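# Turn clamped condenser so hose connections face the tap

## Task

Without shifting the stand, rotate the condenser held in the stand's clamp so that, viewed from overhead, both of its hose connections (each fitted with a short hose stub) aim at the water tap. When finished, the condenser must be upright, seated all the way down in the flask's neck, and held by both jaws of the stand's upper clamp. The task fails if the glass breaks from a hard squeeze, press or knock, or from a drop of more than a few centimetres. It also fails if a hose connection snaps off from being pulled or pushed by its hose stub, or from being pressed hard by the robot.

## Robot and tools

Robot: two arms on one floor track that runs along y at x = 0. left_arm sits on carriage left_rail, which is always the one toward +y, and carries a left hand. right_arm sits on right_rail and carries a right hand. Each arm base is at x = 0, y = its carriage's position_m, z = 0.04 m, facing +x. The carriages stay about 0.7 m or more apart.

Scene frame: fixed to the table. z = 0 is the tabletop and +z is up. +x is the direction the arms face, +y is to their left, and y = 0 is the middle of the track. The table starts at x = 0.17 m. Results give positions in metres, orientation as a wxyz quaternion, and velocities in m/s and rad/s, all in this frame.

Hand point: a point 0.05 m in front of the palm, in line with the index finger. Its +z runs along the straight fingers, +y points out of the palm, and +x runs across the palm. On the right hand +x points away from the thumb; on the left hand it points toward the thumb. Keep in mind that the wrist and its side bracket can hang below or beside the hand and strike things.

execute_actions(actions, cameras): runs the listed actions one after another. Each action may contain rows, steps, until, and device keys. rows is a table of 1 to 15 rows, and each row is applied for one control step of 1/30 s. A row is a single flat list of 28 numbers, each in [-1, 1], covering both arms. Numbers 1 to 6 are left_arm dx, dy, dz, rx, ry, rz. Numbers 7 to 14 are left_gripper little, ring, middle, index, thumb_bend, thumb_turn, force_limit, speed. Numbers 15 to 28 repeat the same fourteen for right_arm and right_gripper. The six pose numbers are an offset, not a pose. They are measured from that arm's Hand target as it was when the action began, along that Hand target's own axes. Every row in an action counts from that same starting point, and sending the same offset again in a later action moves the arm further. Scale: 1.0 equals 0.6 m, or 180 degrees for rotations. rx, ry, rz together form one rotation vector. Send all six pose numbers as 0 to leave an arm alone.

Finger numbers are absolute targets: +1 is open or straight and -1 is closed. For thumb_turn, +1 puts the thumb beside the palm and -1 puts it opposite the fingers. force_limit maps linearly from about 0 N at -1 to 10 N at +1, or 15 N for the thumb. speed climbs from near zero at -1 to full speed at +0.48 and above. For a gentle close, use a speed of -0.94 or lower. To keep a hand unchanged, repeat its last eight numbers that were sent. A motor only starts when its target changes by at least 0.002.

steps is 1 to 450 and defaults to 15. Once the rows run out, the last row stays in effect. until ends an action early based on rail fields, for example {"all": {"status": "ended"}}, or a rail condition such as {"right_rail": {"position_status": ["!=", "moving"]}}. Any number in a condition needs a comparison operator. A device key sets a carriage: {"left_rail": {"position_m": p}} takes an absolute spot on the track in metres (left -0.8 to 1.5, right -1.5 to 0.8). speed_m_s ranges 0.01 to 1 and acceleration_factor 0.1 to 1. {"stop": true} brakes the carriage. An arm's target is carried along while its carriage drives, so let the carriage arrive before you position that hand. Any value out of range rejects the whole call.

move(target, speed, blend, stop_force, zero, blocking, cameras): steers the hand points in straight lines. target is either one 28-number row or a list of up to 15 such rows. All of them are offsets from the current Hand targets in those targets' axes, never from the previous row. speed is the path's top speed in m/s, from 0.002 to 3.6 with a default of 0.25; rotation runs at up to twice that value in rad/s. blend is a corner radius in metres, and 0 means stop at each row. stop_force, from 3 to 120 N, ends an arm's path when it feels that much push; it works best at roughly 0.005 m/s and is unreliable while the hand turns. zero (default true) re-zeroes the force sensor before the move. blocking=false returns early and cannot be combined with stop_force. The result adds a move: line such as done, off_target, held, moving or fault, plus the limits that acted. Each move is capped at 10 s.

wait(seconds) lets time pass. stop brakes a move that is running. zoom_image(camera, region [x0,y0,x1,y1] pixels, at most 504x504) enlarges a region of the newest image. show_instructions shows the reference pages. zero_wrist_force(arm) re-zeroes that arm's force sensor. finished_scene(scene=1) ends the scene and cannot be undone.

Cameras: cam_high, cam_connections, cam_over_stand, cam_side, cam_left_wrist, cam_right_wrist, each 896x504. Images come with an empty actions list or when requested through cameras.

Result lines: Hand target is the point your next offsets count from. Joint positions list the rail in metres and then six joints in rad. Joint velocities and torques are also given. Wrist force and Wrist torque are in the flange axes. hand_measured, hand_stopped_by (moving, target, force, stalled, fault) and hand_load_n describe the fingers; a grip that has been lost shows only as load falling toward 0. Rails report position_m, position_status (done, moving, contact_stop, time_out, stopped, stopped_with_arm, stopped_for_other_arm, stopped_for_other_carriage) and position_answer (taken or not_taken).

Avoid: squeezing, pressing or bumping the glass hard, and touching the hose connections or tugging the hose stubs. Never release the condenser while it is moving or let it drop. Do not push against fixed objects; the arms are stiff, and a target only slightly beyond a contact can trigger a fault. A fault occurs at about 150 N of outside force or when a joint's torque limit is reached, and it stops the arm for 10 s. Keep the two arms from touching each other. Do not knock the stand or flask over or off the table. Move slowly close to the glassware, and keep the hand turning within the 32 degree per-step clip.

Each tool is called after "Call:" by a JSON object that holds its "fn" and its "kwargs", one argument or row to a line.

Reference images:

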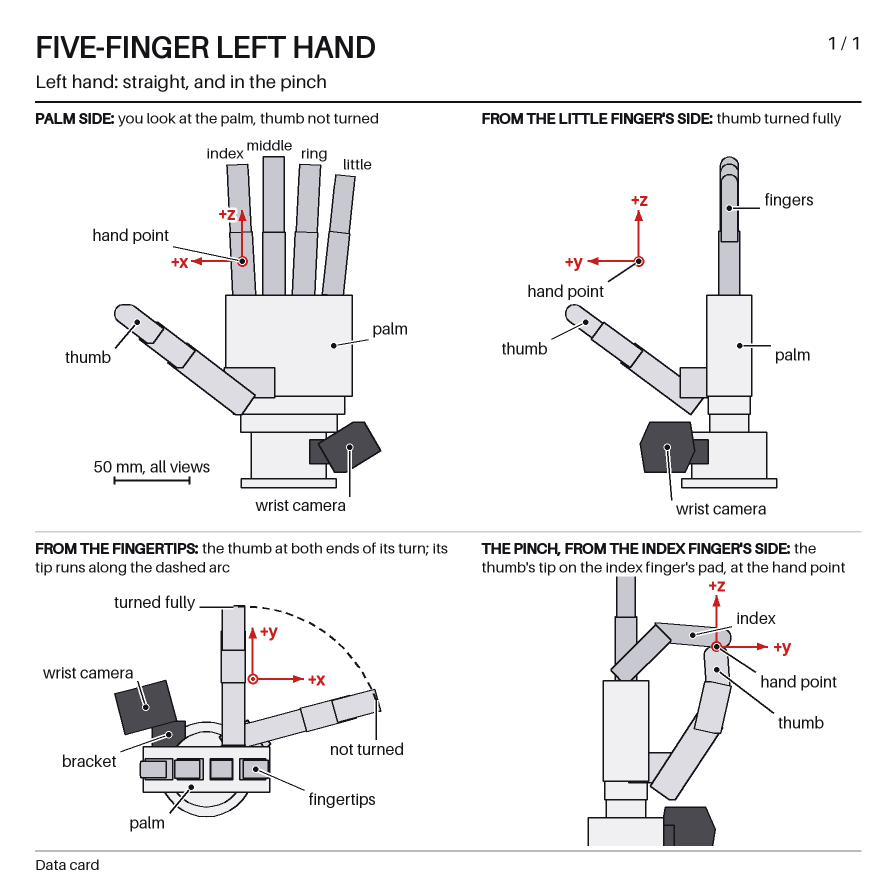

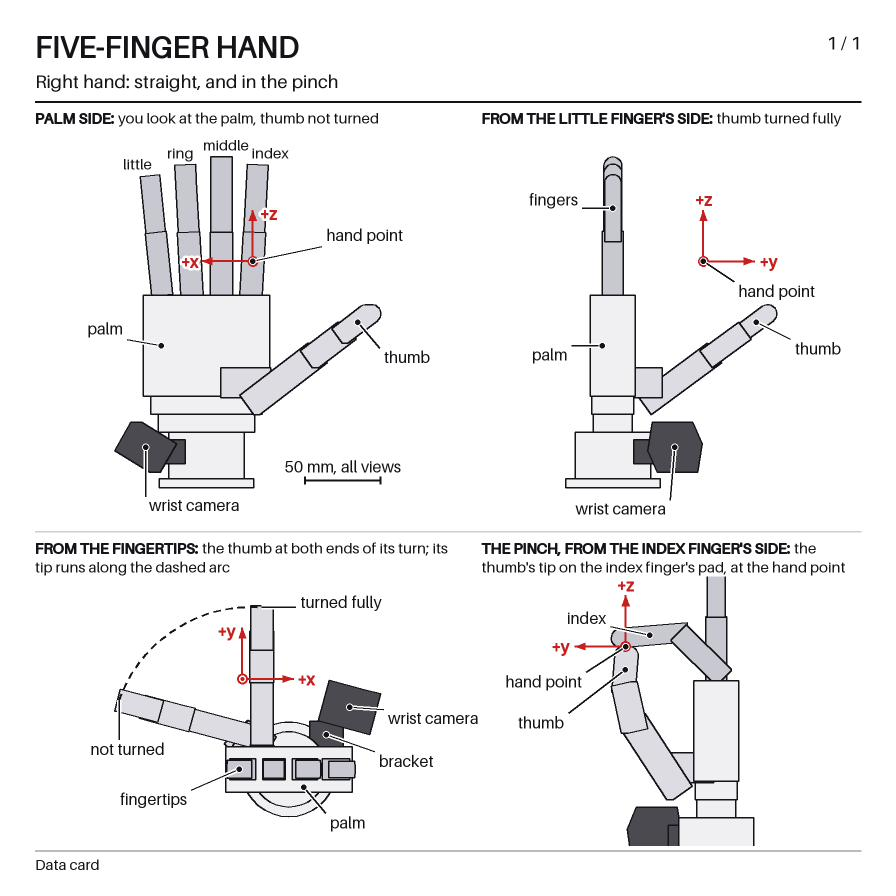

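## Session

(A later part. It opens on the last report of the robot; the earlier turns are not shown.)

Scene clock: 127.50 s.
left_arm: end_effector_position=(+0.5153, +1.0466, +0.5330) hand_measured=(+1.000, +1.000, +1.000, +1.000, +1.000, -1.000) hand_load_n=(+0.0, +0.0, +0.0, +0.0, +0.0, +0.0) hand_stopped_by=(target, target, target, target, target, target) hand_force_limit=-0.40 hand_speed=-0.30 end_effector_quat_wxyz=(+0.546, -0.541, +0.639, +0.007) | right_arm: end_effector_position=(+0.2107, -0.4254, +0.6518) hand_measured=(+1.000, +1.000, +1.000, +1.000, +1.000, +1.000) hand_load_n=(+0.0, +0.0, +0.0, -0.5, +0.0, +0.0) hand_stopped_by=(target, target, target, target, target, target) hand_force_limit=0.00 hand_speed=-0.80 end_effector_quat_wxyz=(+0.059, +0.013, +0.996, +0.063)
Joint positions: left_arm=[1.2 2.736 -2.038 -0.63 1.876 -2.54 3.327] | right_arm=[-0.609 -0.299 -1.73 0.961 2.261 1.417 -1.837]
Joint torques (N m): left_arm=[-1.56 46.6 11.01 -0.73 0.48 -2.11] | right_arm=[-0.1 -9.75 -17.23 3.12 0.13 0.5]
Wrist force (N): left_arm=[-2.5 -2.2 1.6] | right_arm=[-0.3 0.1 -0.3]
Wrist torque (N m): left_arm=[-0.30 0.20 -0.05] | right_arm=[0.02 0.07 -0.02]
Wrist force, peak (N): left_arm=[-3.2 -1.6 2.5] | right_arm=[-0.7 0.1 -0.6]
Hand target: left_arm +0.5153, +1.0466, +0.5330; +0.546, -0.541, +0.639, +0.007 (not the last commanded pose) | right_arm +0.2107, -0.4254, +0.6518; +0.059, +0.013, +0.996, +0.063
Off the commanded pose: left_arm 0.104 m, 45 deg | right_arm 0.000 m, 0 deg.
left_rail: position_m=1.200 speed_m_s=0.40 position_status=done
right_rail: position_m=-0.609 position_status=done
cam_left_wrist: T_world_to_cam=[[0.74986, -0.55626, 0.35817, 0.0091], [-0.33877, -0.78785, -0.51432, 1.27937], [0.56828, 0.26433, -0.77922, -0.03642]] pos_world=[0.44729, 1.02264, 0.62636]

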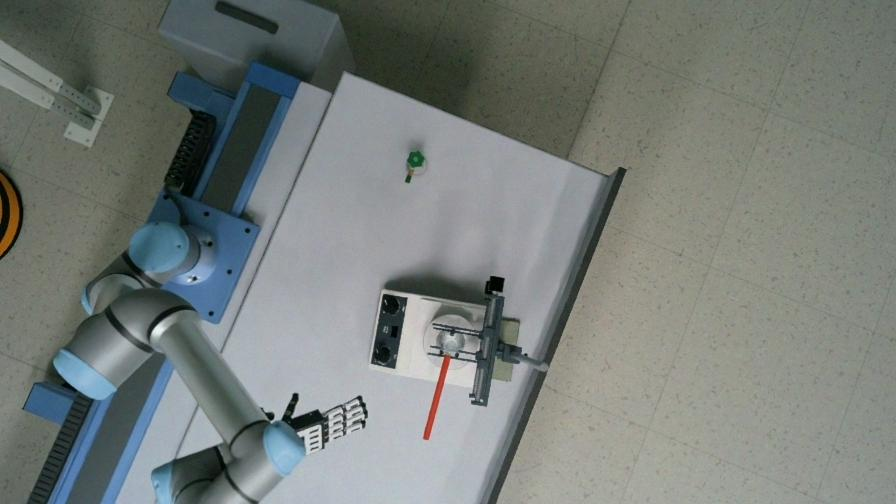

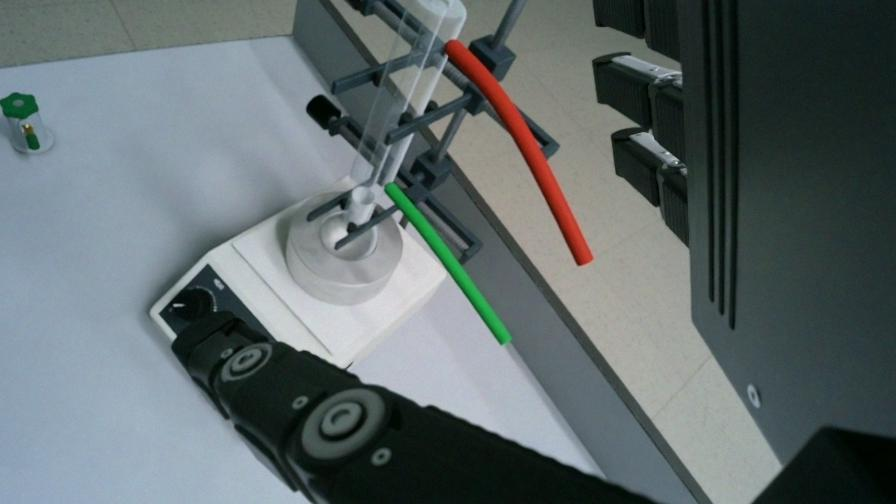

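Call:
{"fn": "execute_actions", "kwargs": {
  "actions": [
    {"left_rail": {"position_m": 1.08}, "steps": 150, "until": {"left_rail": {"position_status": ["!=", "moving"]}}}
  ]
}}

Call:
{"fn": "move", "kwargs": {
  "target": [-0.2313, 0.0852, 0.3365, 0.0243, -0.1339, 0.2116, 1, 1, 1, 1, 1, -1, -0.4, -0.3, 0, 0, 0, 0, 0, 0, 1, 1, 1, 1, 1, 1, 0, -0.8],
  "speed": 0.2,
  "cameras": ["cam_over_stand", "cam_left_wrist", "cam_side", "cam_connections"]
}}

Scene clock: 131.57 s.
left_arm: end_effector_position=(+0.5153, +0.9266, +0.5330) hand_measured=(+1.000, +1.000, +1.000, +1.000, +1.000, -1.000) hand_load_n=(+0.0, +0.0, +0.0, +0.0, +0.0, +0.0) hand_stopped_by=(target, target, target, target, target, target) hand_force_limit=-0.40 hand_speed=-0.30 end_effector_quat_wxyz=(+0.546, -0.541, +0.639, +0.007) | right_arm: end_effector_position=(+0.2107, -0.4254, +0.6518) hand_measured=(+1.000, +1.000, +1.000, +1.000, +1.000, +1.000) hand_load_n=(+0.0, +0.0, +0.0, +0.0, +0.0, +0.0) hand_stopped_by=(target, target, target, target, target, target) hand_force_limit=0.00 hand_speed=-0.80 end_effector_quat_wxyz=(+0.059, +0.013, +0.996, +0.063)
Joint positions: left_arm=[1.08 2.736 -2.038 -0.63 1.876 -2.54 3.327] | right_arm=[-0.609 -0.299 -1.73 0.961 2.261 1.417 -1.837]
Joint torques (N m): left_arm=[-1.64 45.75 22.45 -2.1 -3.3 -1.95] | right_arm=[0.11 -9.96 -17.48 3.02 0.16 0.53]
Wrist force (N): left_arm=[-2.4 -2.3 1.6] | right_arm=[-0.3 -0.1 -0.1]
Wrist torque (N m): left_arm=[-0.32 0.19 -0.05] | right_arm=[-0.01 0.06 -0.02]
Wrist force, peak (N): left_arm=[-3.0 -1.7 2.2] | right_arm=[-0.7 0.2 -0.6]
Hand target: left_arm +0.5153, +0.9266, +0.5330; +0.546, -0.541, +0.639, +0.007 (not the last commanded pose) | right_arm +0.2107, -0.4254, +0.6518; +0.059, +0.013, +0.996, +0.063
Off the commanded pose: left_arm 0.104 m, 45 deg | right_arm 0.000 m, 0 deg.
left_rail: position_m=1.080 speed_m_s=0.40 position_status=done
right_rail: position_m=-0.609 position_status=done

Scene clock: 134.37 s.
left_arm: end_effector_position=(+0.5935, +1.1639, +0.5199) hand_measured=(+1.000, +1.000, +1.000, +1.000, +1.000, -1.000) hand_load_n=(+0.0, +0.0, +0.0, +0.0, +0.0, +0.5) hand_stopped_by=(target, target, target, target, target, target) hand_force_limit=-0.40 hand_speed=-0.30 end_effector_quat_wxyz=(+0.653, -0.271, +0.653, +0.271) | right_arm: end_effector_position=(+0.2107, -0.4254, +0.6518) hand_measured=(+1.000, +1.000, +1.000, +1.000, +1.000, +1.000) hand_load_n=(+0.0, +0.0, +0.0, +0.0, +0.0, +0.0) hand_stopped_by=(target, target, target, target, target, target) hand_force_limit=0.00 hand_speed=-0.80 end_effector_quat_wxyz=(+0.059, +0.013, +0.996, +0.063)
Joint positions: left_arm=[1.08 3.136 -1.734 -1.334 3.067 -2.362 4.712] | right_arm=[-0.609 -0.299 -1.73 0.961 2.261 1.417 -1.837]
Joint torques (N m): left_arm=[12.04 40.74 11.99 2.57 2.83 1.9] | right_arm=[0.71 -9.98 -17.4 3.04 0.23 0.52]
Wrist force (N): left_arm=[-3.1 -1.6 2.4] | right_arm=[0.2 -0.1 -0.3]
Wrist torque (N m): left_arm=[-0.35 0.20 -0.05] | right_arm=[-0.02 -0.01 0.00]
Wrist force, peak (N): left_arm=[-3.3 -1.8 2.5] | right_arm=[-0.4 0.0 -0.7]
Hand target: left_arm +0.5935, +1.1639, +0.5199; +0.653, -0.271, +0.653, +0.271 | right_arm +0.2107, -0.4254, +0.6518; +0.059, +0.013, +0.996, +0.063
Off the commanded pose: left_arm 0.000 m, 0 deg | right_arm 0.000 m, 0 deg.
left_rail: position_m=1.080 speed_m_s=0.40 position_status=done
right_rail: position_m=-0.609 position_status=done
move: done
cam_left_wrist: T_world_to_cam=[[0.70925, -0.65327, -0.26497, 0.48145], [-0.50291, -0.20547, -0.83957, 0.98016], [0.49402, 0.72871, -0.47426, -0.77705]] pos_world=[0.53534, 1.08216, 0.58196]
Images, in order (width x height): cam_connections 896x504, cam_over_stand 896x504, cam_side 896x504, cam_left_wrist 896x504.

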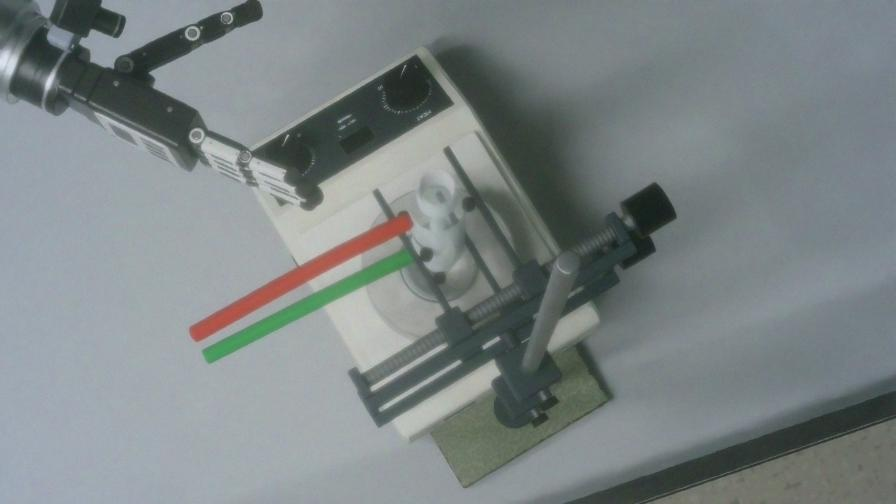

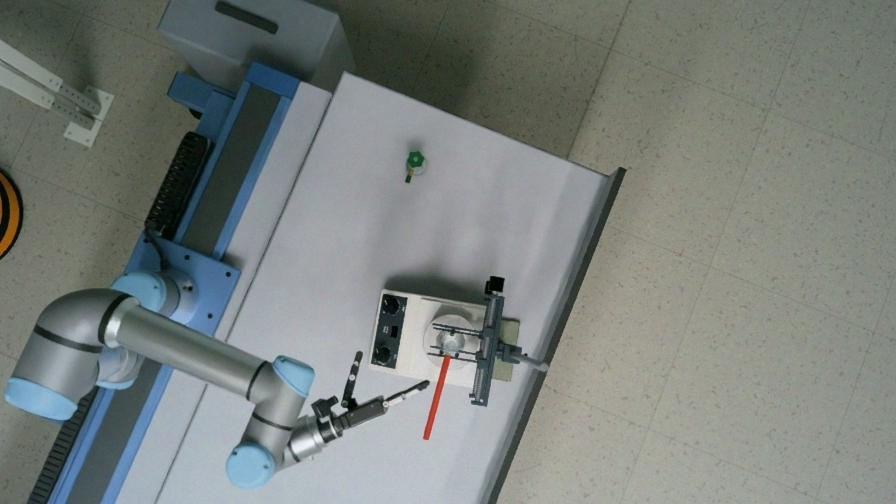

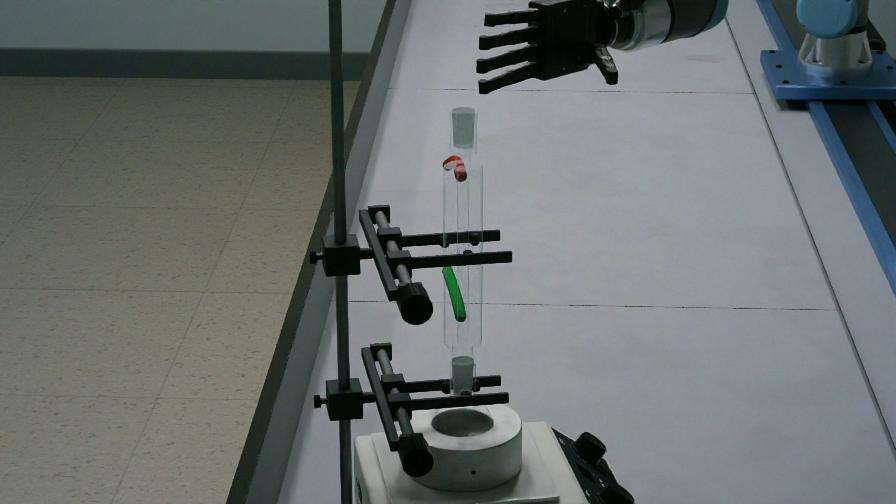

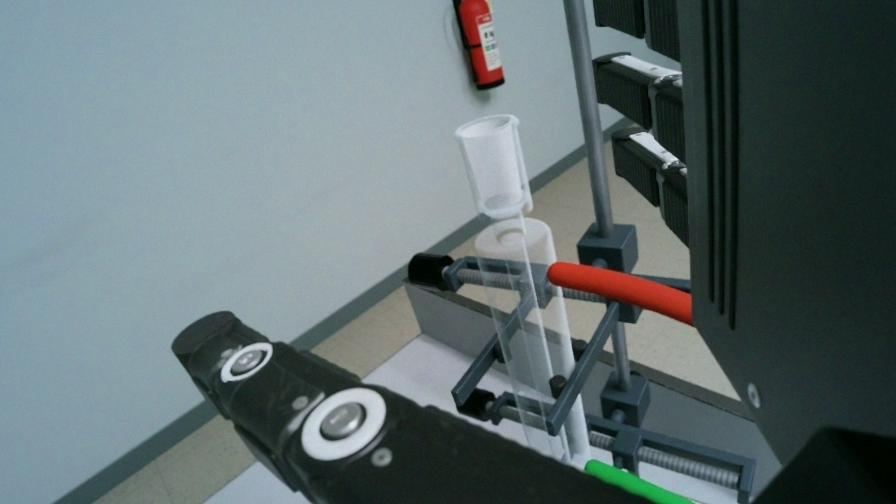

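Call:
{"fn": "move", "kwargs": {
  "target": [
    [0.0615, 0.0022, 0.05, 0, 0, 0, 1, 1, 1, 1, 1, -1, -0.4, -0.3, 0, 0, 0, 0, 0, 0, 1, 1, 1, 1, 1, 1, 0, -0.8],
    [0.0615, 0.0022, 0.14, 0, 0, 0, 1, 1, 1, 1, 1, -1, -0.4, -0.3, 0, 0, 0, 0, 0, 0, 1, 1, 1, 1, 1, 1, 0, -0.8]
  ],
  "speed": 0.1,
  "cameras": ["cam_left_wrist", "cam_side"]
}}

Scene clock: 137.63 s.
left_arm: end_effector_position=(+0.6518, +1.2242, +0.4829) hand_measured=(+1.000, +1.000, +1.000, +1.000, +1.000, -1.000) hand_load_n=(+0.0, +0.0, +0.0, +0.0, +0.0, +0.5) hand_stopped_by=(target, target, target, target, target, target) hand_force_limit=-0.40 hand_speed=-0.30 end_effector_quat_wxyz=(+0.653, -0.271, +0.653, +0.271) | right_arm: end_effector_position=(+0.2107, -0.4254, +0.6518) hand_measured=(+1.000, +1.000, +1.000, +1.000, +1.000, +1.000) hand_load_n=(+0.0, +0.0, +0.0, +0.0, +0.0, +0.0) hand_stopped_by=(target, target, target, target, target, target) hand_force_limit=0.00 hand_speed=-0.80 end_effector_quat_wxyz=(+0.059, +0.013, +0.996, +0.063)
Joint positions: left_arm=[1.08 3.255 -1.842 -1.296 3.136 -2.244 4.712] | right_arm=[-0.609 -0.299 -1.73 0.961 2.261 1.417 -1.837]
Joint torques (N m): left_arm=[11.31 24.85 32 -0.15 2.44 -2.16] | right_arm=[-0.01 -9.97 -18.05 3.02 0.14 0.53]
Wrist force (N): left_arm=[-3.2 -1.6 2.5] | right_arm=[-0.1 0.1 -0.4]
Wrist torque (N m): left_arm=[-0.34 0.22 -0.05] | right_arm=[0.03 0.04 0.00]
Wrist force, peak (N): left_arm=[-3.2 -1.3 3.1] | right_arm=[-0.4 0.0 -0.6]
Hand target: left_arm +0.6519, +1.2243, +0.4829; +0.653, -0.271, +0.653, +0.271 | right_arm +0.2107, -0.4254, +0.6518; +0.059, +0.013, +0.996, +0.063
Off the commanded pose: left_arm 0.000 m, 0 deg | right_arm 0.000 m, 0 deg.
left_rail: position_m=1.080 speed_m_s=0.40 position_status=done
right_rail: position_m=-0.609 position_status=done
move: done
cam_left_wrist: T_world_to_cam=[[0.70922, -0.65329, -0.26499, 0.46974], [-0.50282, -0.20529, -0.83966, 0.9906], [0.49414, 0.72874, -0.47408, -0.86755]] pos_world=[0.59364, 1.14246, 0.54496]
Images, in order (width x height): cam_side 896x504, cam_left_wrist 896x504.

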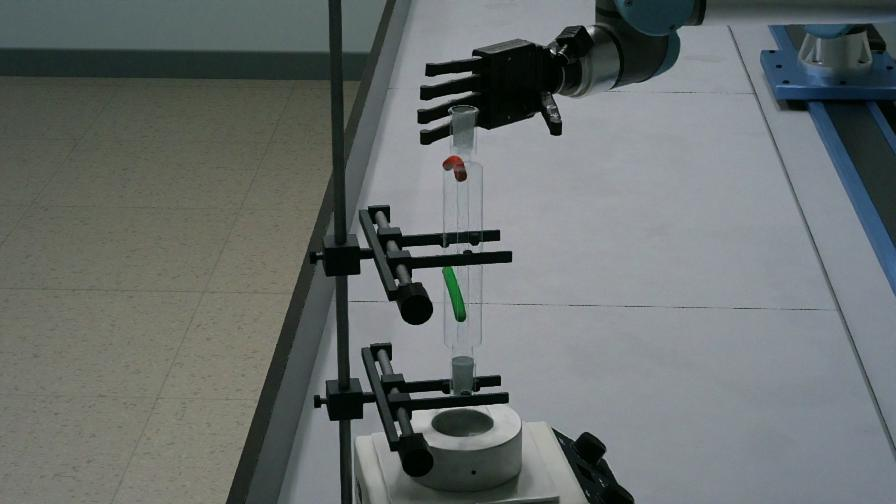

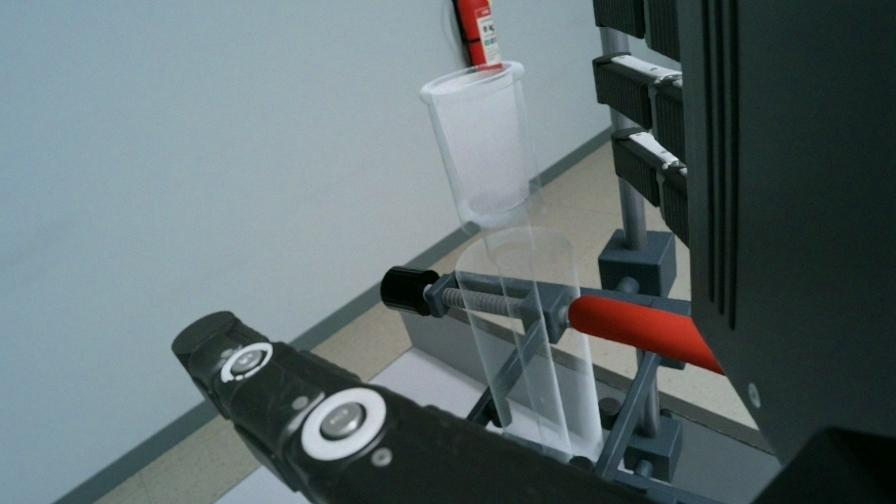

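Call:
{"fn": "move", "kwargs": {
  "target": [0, -0.0005, 0.0664, 0, 0, 0, 1, 1, 1, 1, 1, -1, -0.4, -0.3, 0, 0, 0, 0, 0, 0, 1, 1, 1, 1, 1, 1, 0, -0.8],
  "speed": 0.06,
  "stop_force": 5,
  "cameras": ["cam_left_wrist", "cam_side", "cam_over_stand"]
}}

Scene clock: 141.20 s.
left_arm: end_effector_position=(+0.6802, +1.2523, +0.4829) hand_measured=(+1.000, +1.000, +1.000, +1.000, +1.000, -1.000) hand_load_n=(+0.0, +0.0, +0.0, +0.0, +0.0, +0.0) hand_stopped_by=(target, target, target, target, target, target) hand_force_limit=-0.40 hand_speed=-0.30 end_effector_quat_wxyz=(+0.653, -0.271, +0.653, +0.271) | right_arm: end_effector_position=(+0.2107, -0.4254, +0.6518) hand_measured=(+1.000, +1.000, +1.000, +1.000, +1.000, +1.000) hand_load_n=(+0.0, +0.0, +0.0, +0.0, +0.0, +0.0) hand_stopped_by=(target, target, target, target, target, target) hand_force_limit=0.00 hand_speed=-0.80 end_effector_quat_wxyz=(+0.059, +0.013, +0.996, +0.063)
Joint positions: left_arm=[1.08 3.301 -1.906 -1.211 3.116 -2.198 4.712] | right_arm=[-0.609 -0.299 -1.73 0.961 2.261 1.417 -1.837]
Joint torques (N m): left_arm=[12.07 27.16 30.57 -0.07 2.49 -2.24] | right_arm=[-0.08 -10.16 -17.97 3.02 0.12 0.42]
Wrist force (N): left_arm=[-3.2 -1.4 2.6] | right_arm=[-0.1 -0.2 -0.7]
Wrist torque (N m): left_arm=[-0.32 0.22 -0.06] | right_arm=[0.01 0.05 -0.01]
Wrist force, peak (N): left_arm=[-3.3 -1.7 2.8] | right_arm=[-0.4 -0.5 -0.6]
Hand target: left_arm +0.6802, +1.2523, +0.4829; +0.653, -0.271, +0.653, +0.271 | right_arm +0.2107, -0.4254, +0.6518; +0.059, +0.013, +0.996, +0.063
Off the commanded pose: left_arm 0.000 m, 0 deg | right_arm 0.000 m, 0 deg.
left_rail: position_m=1.080 speed_m_s=0.40 position_status=done
right_rail: position_m=-0.609 position_status=done
move: done
cam_left_wrist: T_world_to_cam=[[0.70922, -0.65329, -0.26499, 0.46782], [-0.50282, -0.20529, -0.83966, 1.01068], [0.49414, 0.72874, -0.47408, -0.90204]] pos_world=[0.62214, 1.17046, 0.54496]
Images, in order (width x height): cam_over_stand 896x504, cam_side 896x504, cam_left_wrist 896x504.

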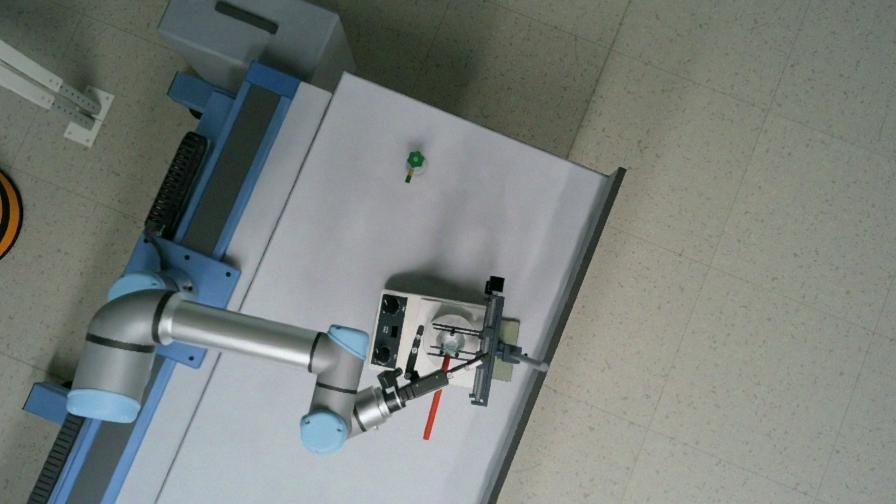

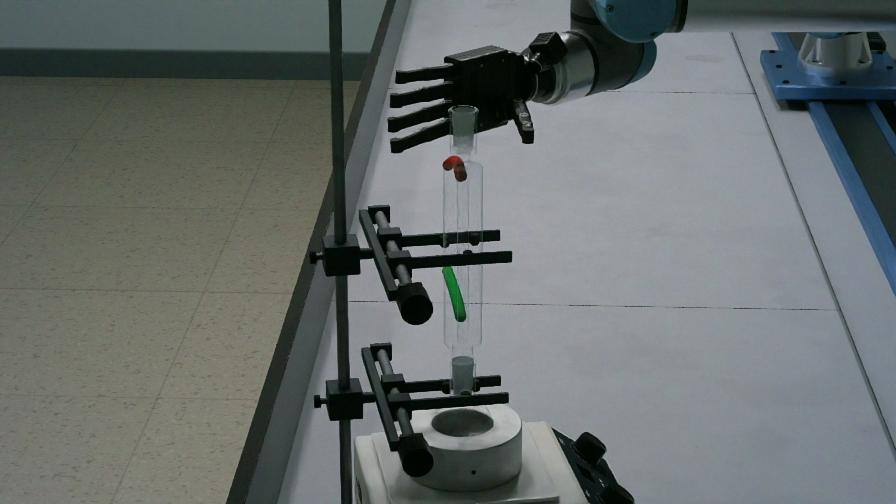

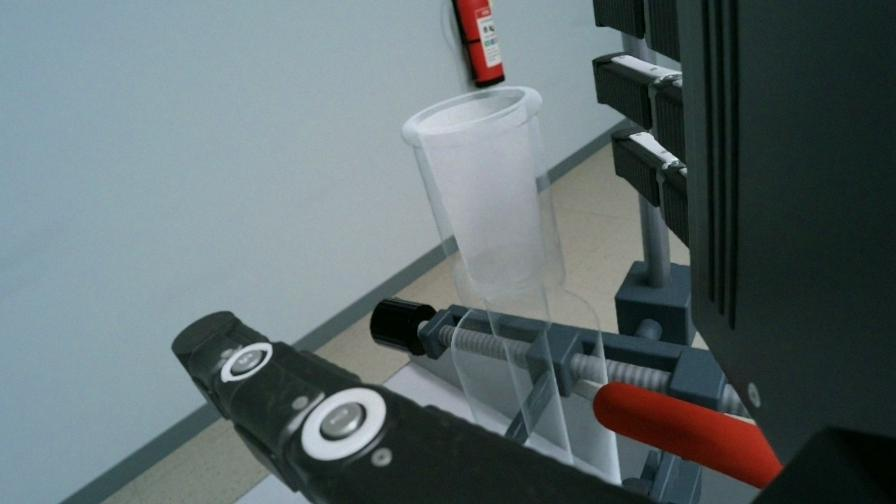

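Call:
{"fn": "execute_actions", "kwargs": {
  "actions": [
    {"rows": [[0,0,0,0,0,0, 1,1,0.45,0.45,0.3,-1,-0.7,-0.6, 0,0,0,0,0,0, 1,1,1,1,1,1,0,-0.8]], "steps": 45},
    {"rows": [[0,0,0,0,0,0, 1,1,-0.5,-0.5,-0.5,-1,-0.7,-0.92, 0,0,0,0,0,0, 1,1,1,1,1,1,0,-0.8]], "steps": 150}
  ],
  "cameras": ["cam_left_wrist", "cam_side"]
}}

Scene clock: 148.47 s.
left_arm: end_effector_position=(+0.6802, +1.2523, +0.4829) hand_measured=(+1.000, +1.000, +0.166, +0.174, +0.086, -1.000) hand_load_n=(+0.0, +0.0, +2.0, +1.0, +2.0, +0.0) hand_stopped_by=(target, target, force, force, force, target) hand_force_limit=-0.70 hand_speed=-0.92 end_effector_quat_wxyz=(+0.653, -0.271, +0.653, +0.271) | right_arm: end_effector_position=(+0.2107, -0.4254, +0.6518) hand_measured=(+1.000, +1.000, +1.000, +1.000, +1.000, +1.000) hand_load_n=(+0.0, +0.0, +0.0, +0.0, +0.0, +0.0) hand_stopped_by=(target, target, target, target, target, target) hand_force_limit=0.00 hand_speed=-0.80 end_effector_quat_wxyz=(+0.059, +0.013, +0.996, +0.063)
Joint positions: left_arm=[1.08 3.301 -1.906 -1.211 3.116 -2.198 4.712] | right_arm=[-0.609 -0.299 -1.73 0.961 2.261 1.417 -1.837]
Joint torques (N m): left_arm=[9.38 35.54 28.34 1.71 -2 -1.52] | right_arm=[-0.22 -10.96 -18.11 3.08 0.1 0.51]
Wrist force (N): left_arm=[-3.8 -2.1 6.2] | right_arm=[-0.1 0.0 -0.2]
Wrist torque (N m): left_arm=[-0.34 0.30 -0.07] | right_arm=[0.01 0.04 -0.01]
Wrist force, peak (N): left_arm=[-4.2 -3.1 6.5] | right_arm=[-0.7 -0.1 -0.6]
Hand target: left_arm +0.6802, +1.2523, +0.4829; +0.653, -0.271, +0.653, +0.271 | right_arm +0.2107, -0.4254, +0.6518; +0.059, +0.013, +0.996, +0.063
Off the commanded pose: left_arm 0.000 m, 0 deg | right_arm 0.000 m, 0 deg.
left_rail: position_m=1.080 speed_m_s=0.40 position_status=done
right_rail: position_m=-0.609 position_status=done
cam_left_wrist: T_world_to_cam=[[0.70921, -0.6533, -0.26501, 0.46785], [-0.50284, -0.20527, -0.83965, 1.01067], [0.49414, 0.72874, -0.47408, -0.90204]] pos_world=[0.62214, 1.17046, 0.54496]
Images, in order (width x height): cam_side 896x504, cam_left_wrist 896x504.

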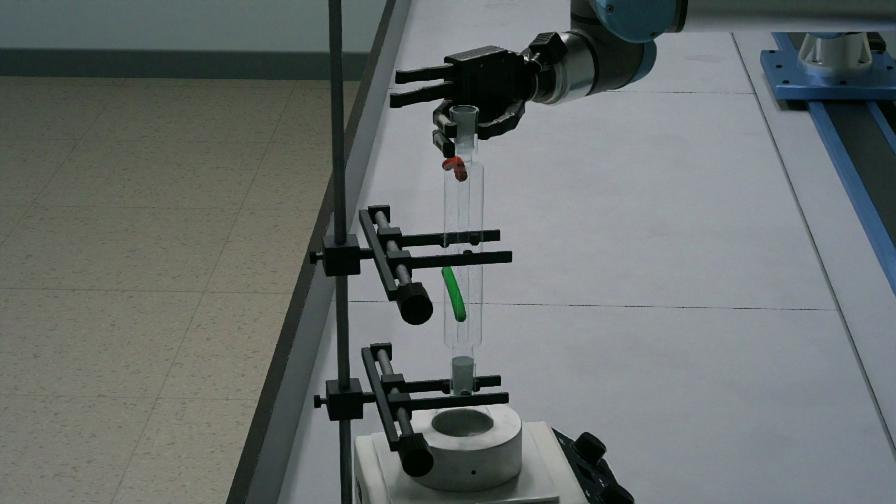

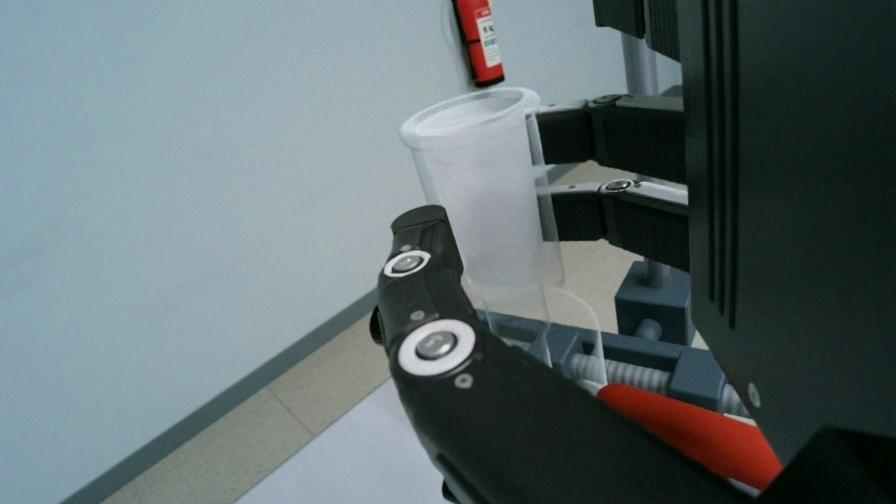

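Call:
{"fn": "move", "kwargs": {
  "target": [0, 0.0044, 0.0050, 0.0833, 0, 0, 1, 1, -0.5, -0.5, -0.5, -1, -0.7, -0.92, 0, 0, 0, 0, 0, 0, 1, 1, 1, 1, 1, 1, 0, -0.8],
  "speed": 0.06,
  "cameras": ["cam_left_wrist", "cam_over_stand", "cam_connections"]
}}

Scene clock: 151.77 s.
left_arm: end_effector_position=(+0.6805, +1.2563, +0.4829) hand_measured=(+1.000, +1.000, +0.168, +0.174, +0.086, -1.000) hand_load_n=(+0.0, +0.0, +4.5, +3.5, +0.0, +0.5) hand_stopped_by=(target, target, force, force, force, target) hand_force_limit=-0.70 hand_speed=-0.92 end_effector_quat_wxyz=(+0.683, -0.183, +0.683, +0.183) | right_arm: end_effector_position=(+0.2107, -0.4254, +0.6518) hand_measured=(+1.000, +1.000, +1.000, +1.000, +1.000, +1.000) hand_load_n=(+0.0, +0.0, +0.0, +0.0, +0.0, +0.0) hand_stopped_by=(target, target, target, target, target, target) hand_force_limit=0.00 hand_speed=-0.80 end_effector_quat_wxyz=(+0.059, +0.013, +0.996, +0.063)
Joint positions: left_arm=[1.08 3.412 -1.769 -1.387 3.155 -1.825 4.712] | right_arm=[-0.609 -0.299 -1.73 0.961 2.261 1.417 -1.837]
Joint torques (N m): left_arm=[5.62 45.96 11.06 1.04 3.4 2.08] | right_arm=[-0.15 -10.2 -18.46 3.02 0.2 0.57]
Wrist force (N): left_arm=[-3.9 3.1 18.5] | right_arm=[0.0 -0.2 -0.5]
Wrist torque (N m): left_arm=[-0.59 0.52 -0.16] | right_arm=[-0.01 0.02 -0.01]
Wrist force, peak (N): left_arm=[-4.1 5.0 19.5] | right_arm=[-0.3 -0.1 -0.8]
Hand target: left_arm +0.6805, +1.2563, +0.4829; +0.683, -0.183, +0.683, +0.183 | right_arm +0.2107, -0.4254, +0.6518; +0.059, +0.013, +0.996, +0.063
Off the commanded pose: left_arm 0.000 m, 0 deg | right_arm 0.000 m, 0 deg.
left_rail: position_m=1.080 speed_m_s=0.40 position_status=done
right_rail: position_m=-0.609 position_status=done
move: done
cam_left_wrist: T_world_to_cam=[[0.51622, -0.81451, -0.26474, 0.80401], [-0.53873, -0.06852, -0.83969, 0.86426], [0.6658, 0.57608, -0.47418, -0.83008]] pos_world=[0.60322, 1.19229, 0.54496]
Images, in order (width x height): cam_connections 896x504, cam_over_stand 896x504, cam_left_wrist 896x504.

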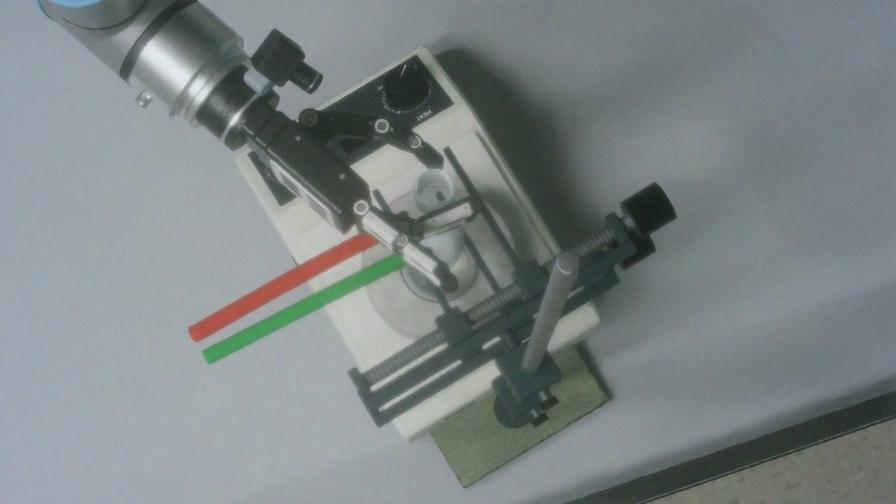

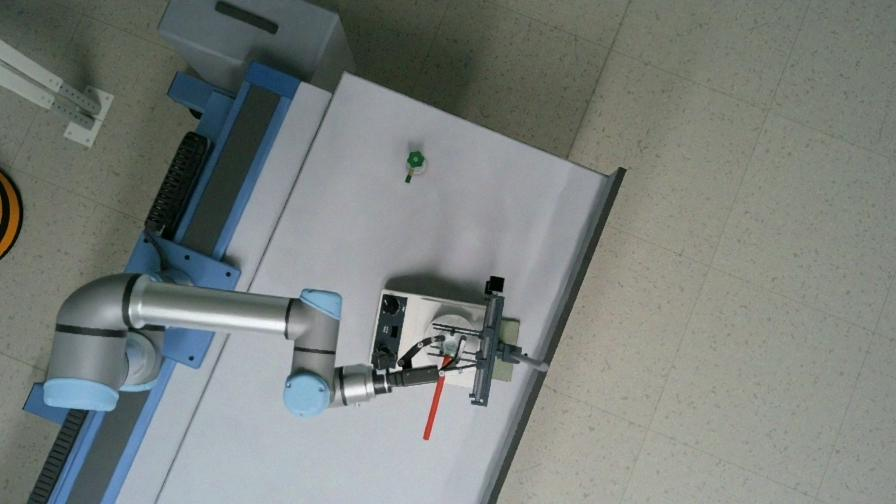

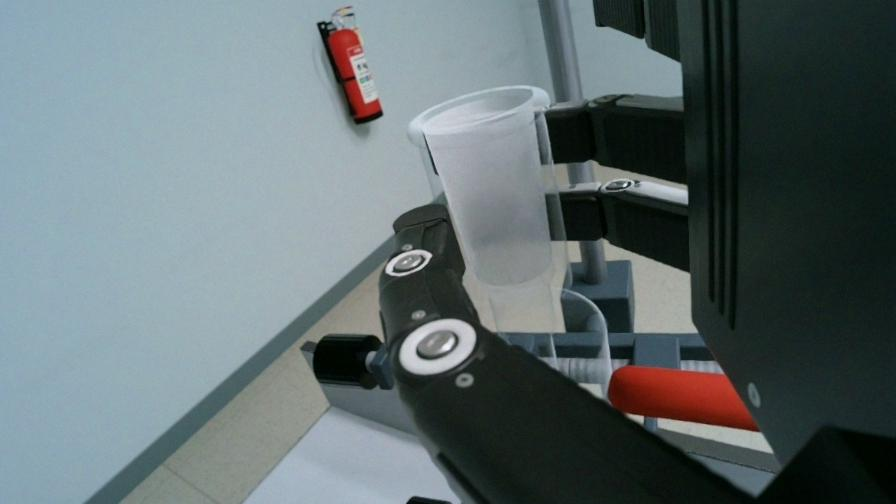

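Call:
{"fn": "execute_actions", "kwargs": {
  "actions": [
    {"rows": [[0,0.0002,0.0008,0,0,0, 1,1,-0.5,-0.5,-0.5,-1,-0.7,-0.92, 0,0,0,0,0,0, 1,1,1,1,1,1,0,-0.8]], "steps": 15}
  ]
}}

Scene clock: 153.50 s.
left_arm: end_effector_position=(+0.6808, +1.2566, +0.4829) hand_measured=(+1.000, +1.000, +0.168, +0.174, +0.086, -1.000) hand_load_n=(+0.0, +0.0, +3.5, +2.5, +0.0, +0.0) hand_stopped_by=(target, target, force, force, force, target) hand_force_limit=-0.70 hand_speed=-0.92 end_effector_quat_wxyz=(+0.683, -0.183, +0.683, +0.183) | right_arm: end_effector_position=(+0.2107, -0.4254, +0.6518) hand_measured=(+1.000, +1.000, +1.000, +1.000, +1.000, +1.000) hand_load_n=(+0.0, +0.0, +0.0, +0.0, +0.0, +0.0) hand_stopped_by=(target, target, target, target, target, target) hand_force_limit=0.00 hand_speed=-0.80 end_effector_quat_wxyz=(+0.059, +0.013, +0.996, +0.063)
Joint positions: left_arm=[1.08 3.413 -1.77 -1.386 3.155 -1.824 4.712] | right_arm=[-0.609 -0.299 -1.73 0.961 2.261 1.417 -1.837]
Joint torques (N m): left_arm=[7.69 25.68 30.19 -0.92 2.79 2.13] | right_arm=[-0.39 -10.7 -18.23 3.04 0.06 0.51]
Wrist force (N): left_arm=[-2.3 1.4 13.6] | right_arm=[-0.1 -0.1 -0.5]
Wrist torque (N m): left_arm=[-0.49 0.40 -0.09] | right_arm=[0.00 0.04 -0.01]
Wrist force, peak (N): left_arm=[-3.8 3.0 18.4] | right_arm=[-0.1 -0.5 -0.6]
Hand target: left_arm +0.6809, +1.2566, +0.4829; +0.683, -0.183, +0.683, +0.183 | right_arm +0.2107, -0.4254, +0.6518; +0.059, +0.013, +0.996, +0.063
Off the commanded pose: left_arm 0.000 m, 0 deg | right_arm 0.000 m, 0 deg.
left_rail: position_m=1.080 speed_m_s=0.40 position_status=done
right_rail: position_m=-0.609 position_status=done

Call:
{"fn": "execute_actions", "kwargs": {
  "actions": [
    {"rows": [[0,0.0004,0.0014,0,0,0, 1,1,-0.5,-0.5,-0.5,-1,-0.7,-0.92, 0,0,0,0,0,0, 1,1,1,1,1,1,0,-0.8]], "steps": 15}
  ],
  "cameras": ["cam_left_wrist", "cam_connections"]
}}

Scene clock: 154.57 s.
left_arm: end_effector_position=(+0.6815, +1.2572, +0.4829) hand_measured=(+1.000, +1.000, +0.168, +0.174, +0.086, -1.000) hand_load_n=(+0.0, +0.0, +1.5, +1.0, +0.0, +0.0) hand_stopped_by=(target, target, force, force, force, target) hand_force_limit=-0.70 hand_speed=-0.92 end_effector_quat_wxyz=(+0.683, -0.183, +0.683, +0.183) | right_arm: end_effector_position=(+0.2107, -0.4254, +0.6518) hand_measured=(+1.000, +1.000, +1.000, +1.000, +1.000, +1.000) hand_load_n=(+0.0, +0.0, +0.0, +0.0, +0.0, +0.5) hand_stopped_by=(target, target, target, target, target, target) hand_force_limit=0.00 hand_speed=-0.80 end_effector_quat_wxyz=(+0.059, +0.013, +0.996, +0.063)
Joint positions: left_arm=[1.08 3.414 -1.771 -1.384 3.154 -1.823 4.712] | right_arm=[-0.609 -0.299 -1.73 0.961 2.261 1.417 -1.837]
Joint torques (N m): left_arm=[10.79 23.66 30.4 0.19 2.4 2.12] | right_arm=[-0.47 -10.98 -17.88 3.01 0.12 0.59]
Wrist force (N): left_arm=[-1.3 -1.0 6.6] | right_arm=[-0.3 0.0 -0.2]
Wrist torque (N m): left_arm=[-0.37 0.21 -0.01] | right_arm=[0.01 0.05 -0.02]
Wrist force, peak (N): left_arm=[-2.3 1.1 13.8] | right_arm=[-0.1 -0.5 -0.5]
Hand target: left_arm +0.6815, +1.2572, +0.4829; +0.683, -0.183, +0.683, +0.183 | right_arm +0.2107, -0.4254, +0.6518; +0.059, +0.013, +0.996, +0.063
Off the commanded pose: left_arm 0.000 m, 0 deg | right_arm 0.000 m, 0 deg.
left_rail: position_m=1.080 speed_m_s=0.40 position_status=done
right_rail: position_m=-0.609 position_status=done
cam_left_wrist: T_world_to_cam=[[0.51609, -0.81459, -0.26474, 0.80454], [-0.53874, -0.06842, -0.83969, 0.86471], [0.66589, 0.57598, -0.47417, -0.83119]] pos_world=[0.60412, 1.19329, 0.54496]
Images, in order (width x height): cam_connections 896x504, cam_left_wrist 896x504.

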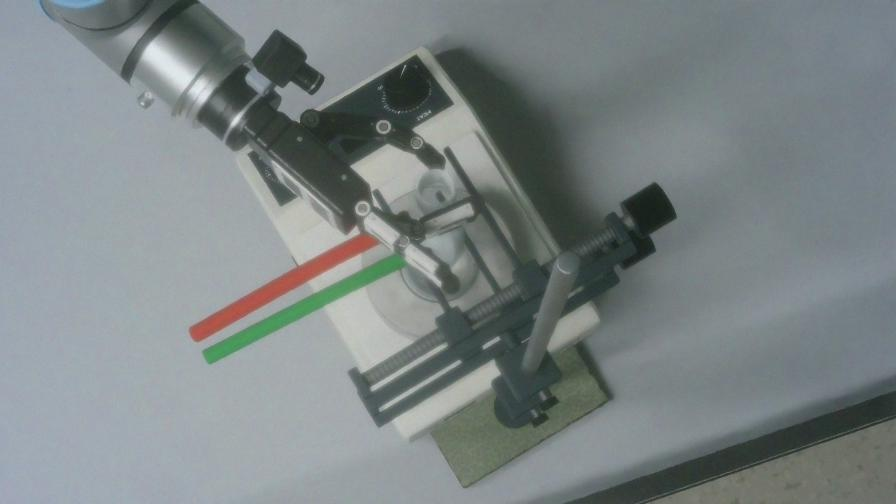

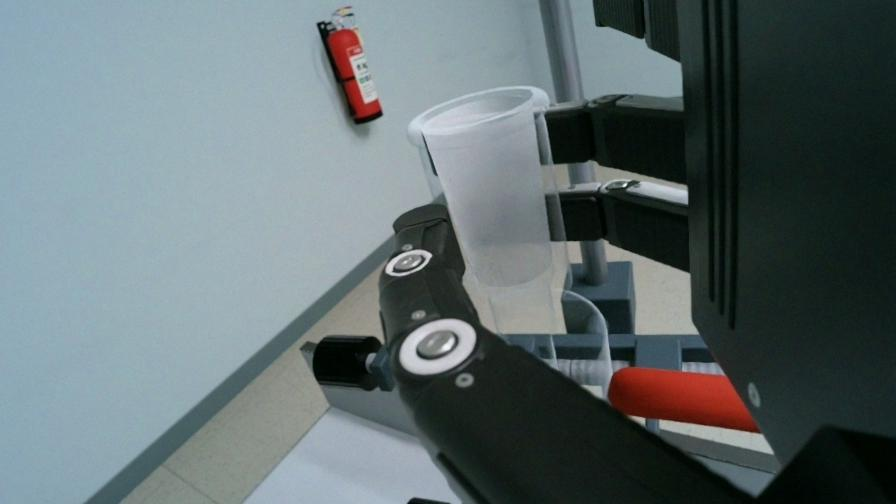

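Call:
{"fn": "execute_actions", "kwargs": {
  "actions": [
    {"rows": [[0,0,0,0,0,0, 1,1,-0.5,-0.5,-0.55,-1,-0.5,-0.9, 0,0,0,0,0,0, 1,1,1,1,1,1,0,-0.8]], "steps": 60},
    {"rows": [[0,0,0,0,0,0, 1,1,-0.55,-0.55,-0.55,-1,-0.5,-0.9, 0,0,0,0,0,0, 1,1,1,1,1,1,0,-0.8]], "steps": 45}
  ]
}}

Scene clock: 158.80 s.
left_arm: end_effector_position=(+0.6815, +1.2572, +0.4829) hand_measured=(+1.000, +1.000, +0.160, +0.166, +0.062, -1.000) hand_load_n=(+0.0, +0.0, +3.5, +3.0, +5.0, +0.0) hand_stopped_by=(target, target, force, force, force, target) hand_force_limit=-0.50 hand_speed=-0.90 end_effector_quat_wxyz=(+0.683, -0.183, +0.683, +0.183) | right_arm: end_effector_position=(+0.2107, -0.4254, +0.6518) hand_measured=(+1.000, +1.000, +1.000, +1.000, +1.000, +1.000) hand_load_n=(+0.0, +0.0, +0.0, +0.0, +0.0, +0.0) hand_stopped_by=(target, target, target, target, target, target) hand_force_limit=0.00 hand_speed=-0.80 end_effector_quat_wxyz=(+0.059, +0.013, +0.996, +0.063)
Joint positions: left_arm=[1.08 3.414 -1.771 -1.384 3.154 -1.823 4.712] | right_arm=[-0.609 -0.299 -1.73 0.961 2.261 1.417 -1.837]
Joint torques (N m): left_arm=[4.75 24.5 28.95 2.09 2.28 1.95] | right_arm=[0.13 -10.91 -18.38 3.03 0.09 0.57]
Wrist force (N): left_arm=[-1.9 -1.1 7.6] | right_arm=[-0.4 -0.4 -0.5]
Wrist torque (N m): left_arm=[-0.39 0.30 -0.03] | right_arm=[-0.04 0.09 -0.04]
Wrist force, peak (N): left_arm=[-2.1 -1.2 7.7] | right_arm=[-0.3 -0.1 -0.8]
Hand target: left_arm +0.6815, +1.2572, +0.4829; +0.683, -0.183, +0.683, +0.183 | right_arm +0.2107, -0.4254, +0.6518; +0.059, +0.013, +0.996, +0.063
Off the commanded pose: left_arm 0.000 m, 0 deg | right_arm 0.000 m, 0 deg.
left_rail: position_m=1.080 speed_m_s=0.40 position_status=done
right_rail: position_m=-0.609 position_status=done

Call:
{"fn": "move", "kwargs": {
  "target": [0, 0.0018, 0.0044, 0.0667, 0, 0, 1, 1, -0.55, -0.55, -0.55, -1, -0.5, -0.9, 0, 0, 0, 0, 0, 0, 1, 1, 1, 1, 1, 1, 0, -0.8],
  "speed": 0.05,
  "cameras": ["cam_left_wrist", "cam_connections"]
}}

Scene clock: 161.83 s.
left_arm: end_effector_position=(+0.6832, +1.2595, +0.4829) hand_measured=(+1.000, +1.000, +0.160, +0.166, +0.062, -1.000) hand_load_n=(+0.0, +0.0, +5.0, +4.0, +2.0, +0.5) hand_stopped_by=(target, target, force, force, force, target) hand_force_limit=-0.50 hand_speed=-0.90 end_effector_quat_wxyz=(+0.698, -0.111, +0.699, +0.111) | right_arm: end_effector_position=(+0.2107, -0.4254, +0.6518) hand_measured=(+1.000, +1.000, +1.000, +1.000, +1.000, +1.000) hand_load_n=(+0.0, +0.0, +0.0, +0.0, +0.0, +0.0) hand_stopped_by=(target, target, target, target, target, target) hand_force_limit=0.00 hand_speed=-0.80 end_effector_quat_wxyz=(+0.059, +0.013, +0.996, +0.063)
Joint positions: left_arm=[1.08 3.528 -1.7 -1.468 3.167 -1.5 4.712] | right_arm=[-0.609 -0.299 -1.73 0.961 2.261 1.417 -1.837]
Joint torques (N m): left_arm=[6.39 43.83 11.08 1.42 3.86 1.55] | right_arm=[0.22 -10.62 -18.66 3.04 0.18 0.59]
Wrist force (N): left_arm=[-3.8 5.0 14.5] | right_arm=[0.0 -0.1 -0.5]
Wrist torque (N m): left_arm=[-0.52 0.48 -0.18] | right_arm=[0.01 0.02 0.00]
Wrist force, peak (N): left_arm=[-4.2 7.0 16.1] | right_arm=[-0.5 0.1 -0.6]
Hand target: left_arm +0.6832, +1.2595, +0.4829; +0.698, -0.111, +0.699, +0.111 | right_arm +0.2107, -0.4254, +0.6518; +0.059, +0.013, +0.996, +0.063
Off the commanded pose: left_arm 0.000 m, 0 deg | right_arm 0.000 m, 0 deg.
left_rail: position_m=1.080 speed_m_s=0.40 position_status=done
right_rail: position_m=-0.609 position_status=done
move: done
cam_left_wrist: T_world_to_cam=[[0.33549, -0.90409, -0.26468, 1.0415], [-0.54119, 0.045, -0.8397, 0.72465], [0.77108, 0.42496, -0.47419, -0.71532]] pos_world=[0.59432, 1.21298, 0.54496]
Images, in order (width x height): cam_connections 896x504, cam_left_wrist 896x504.

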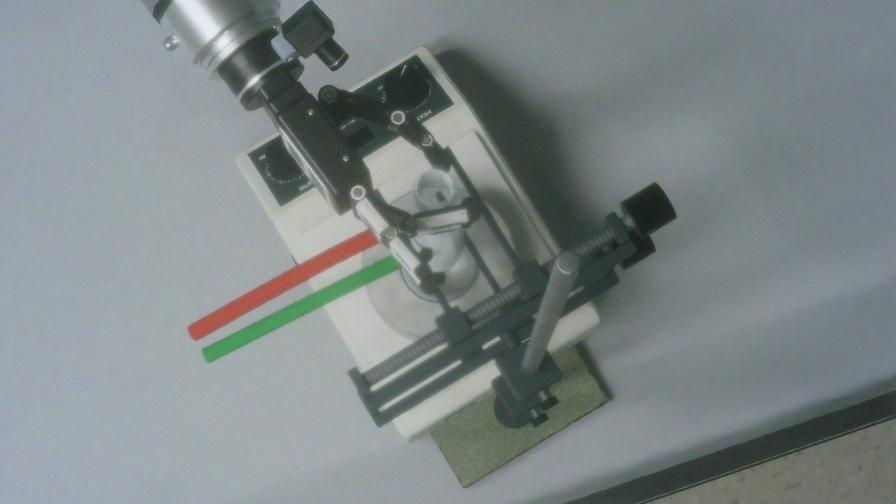

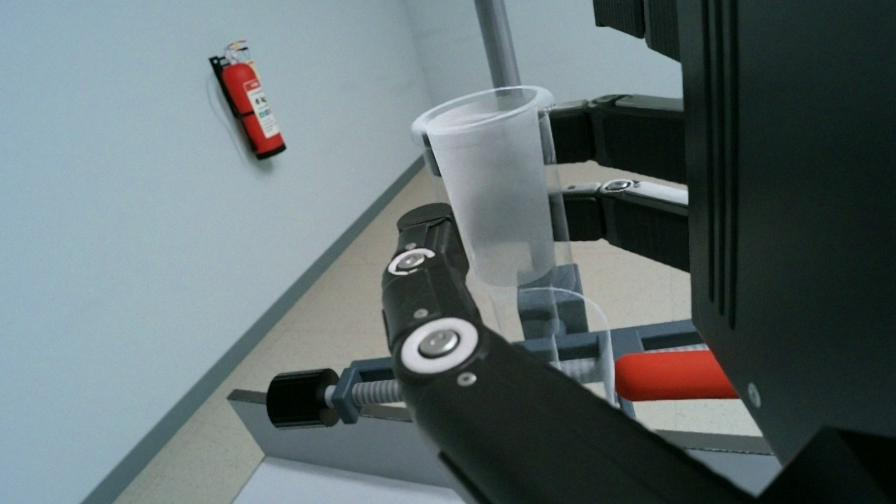

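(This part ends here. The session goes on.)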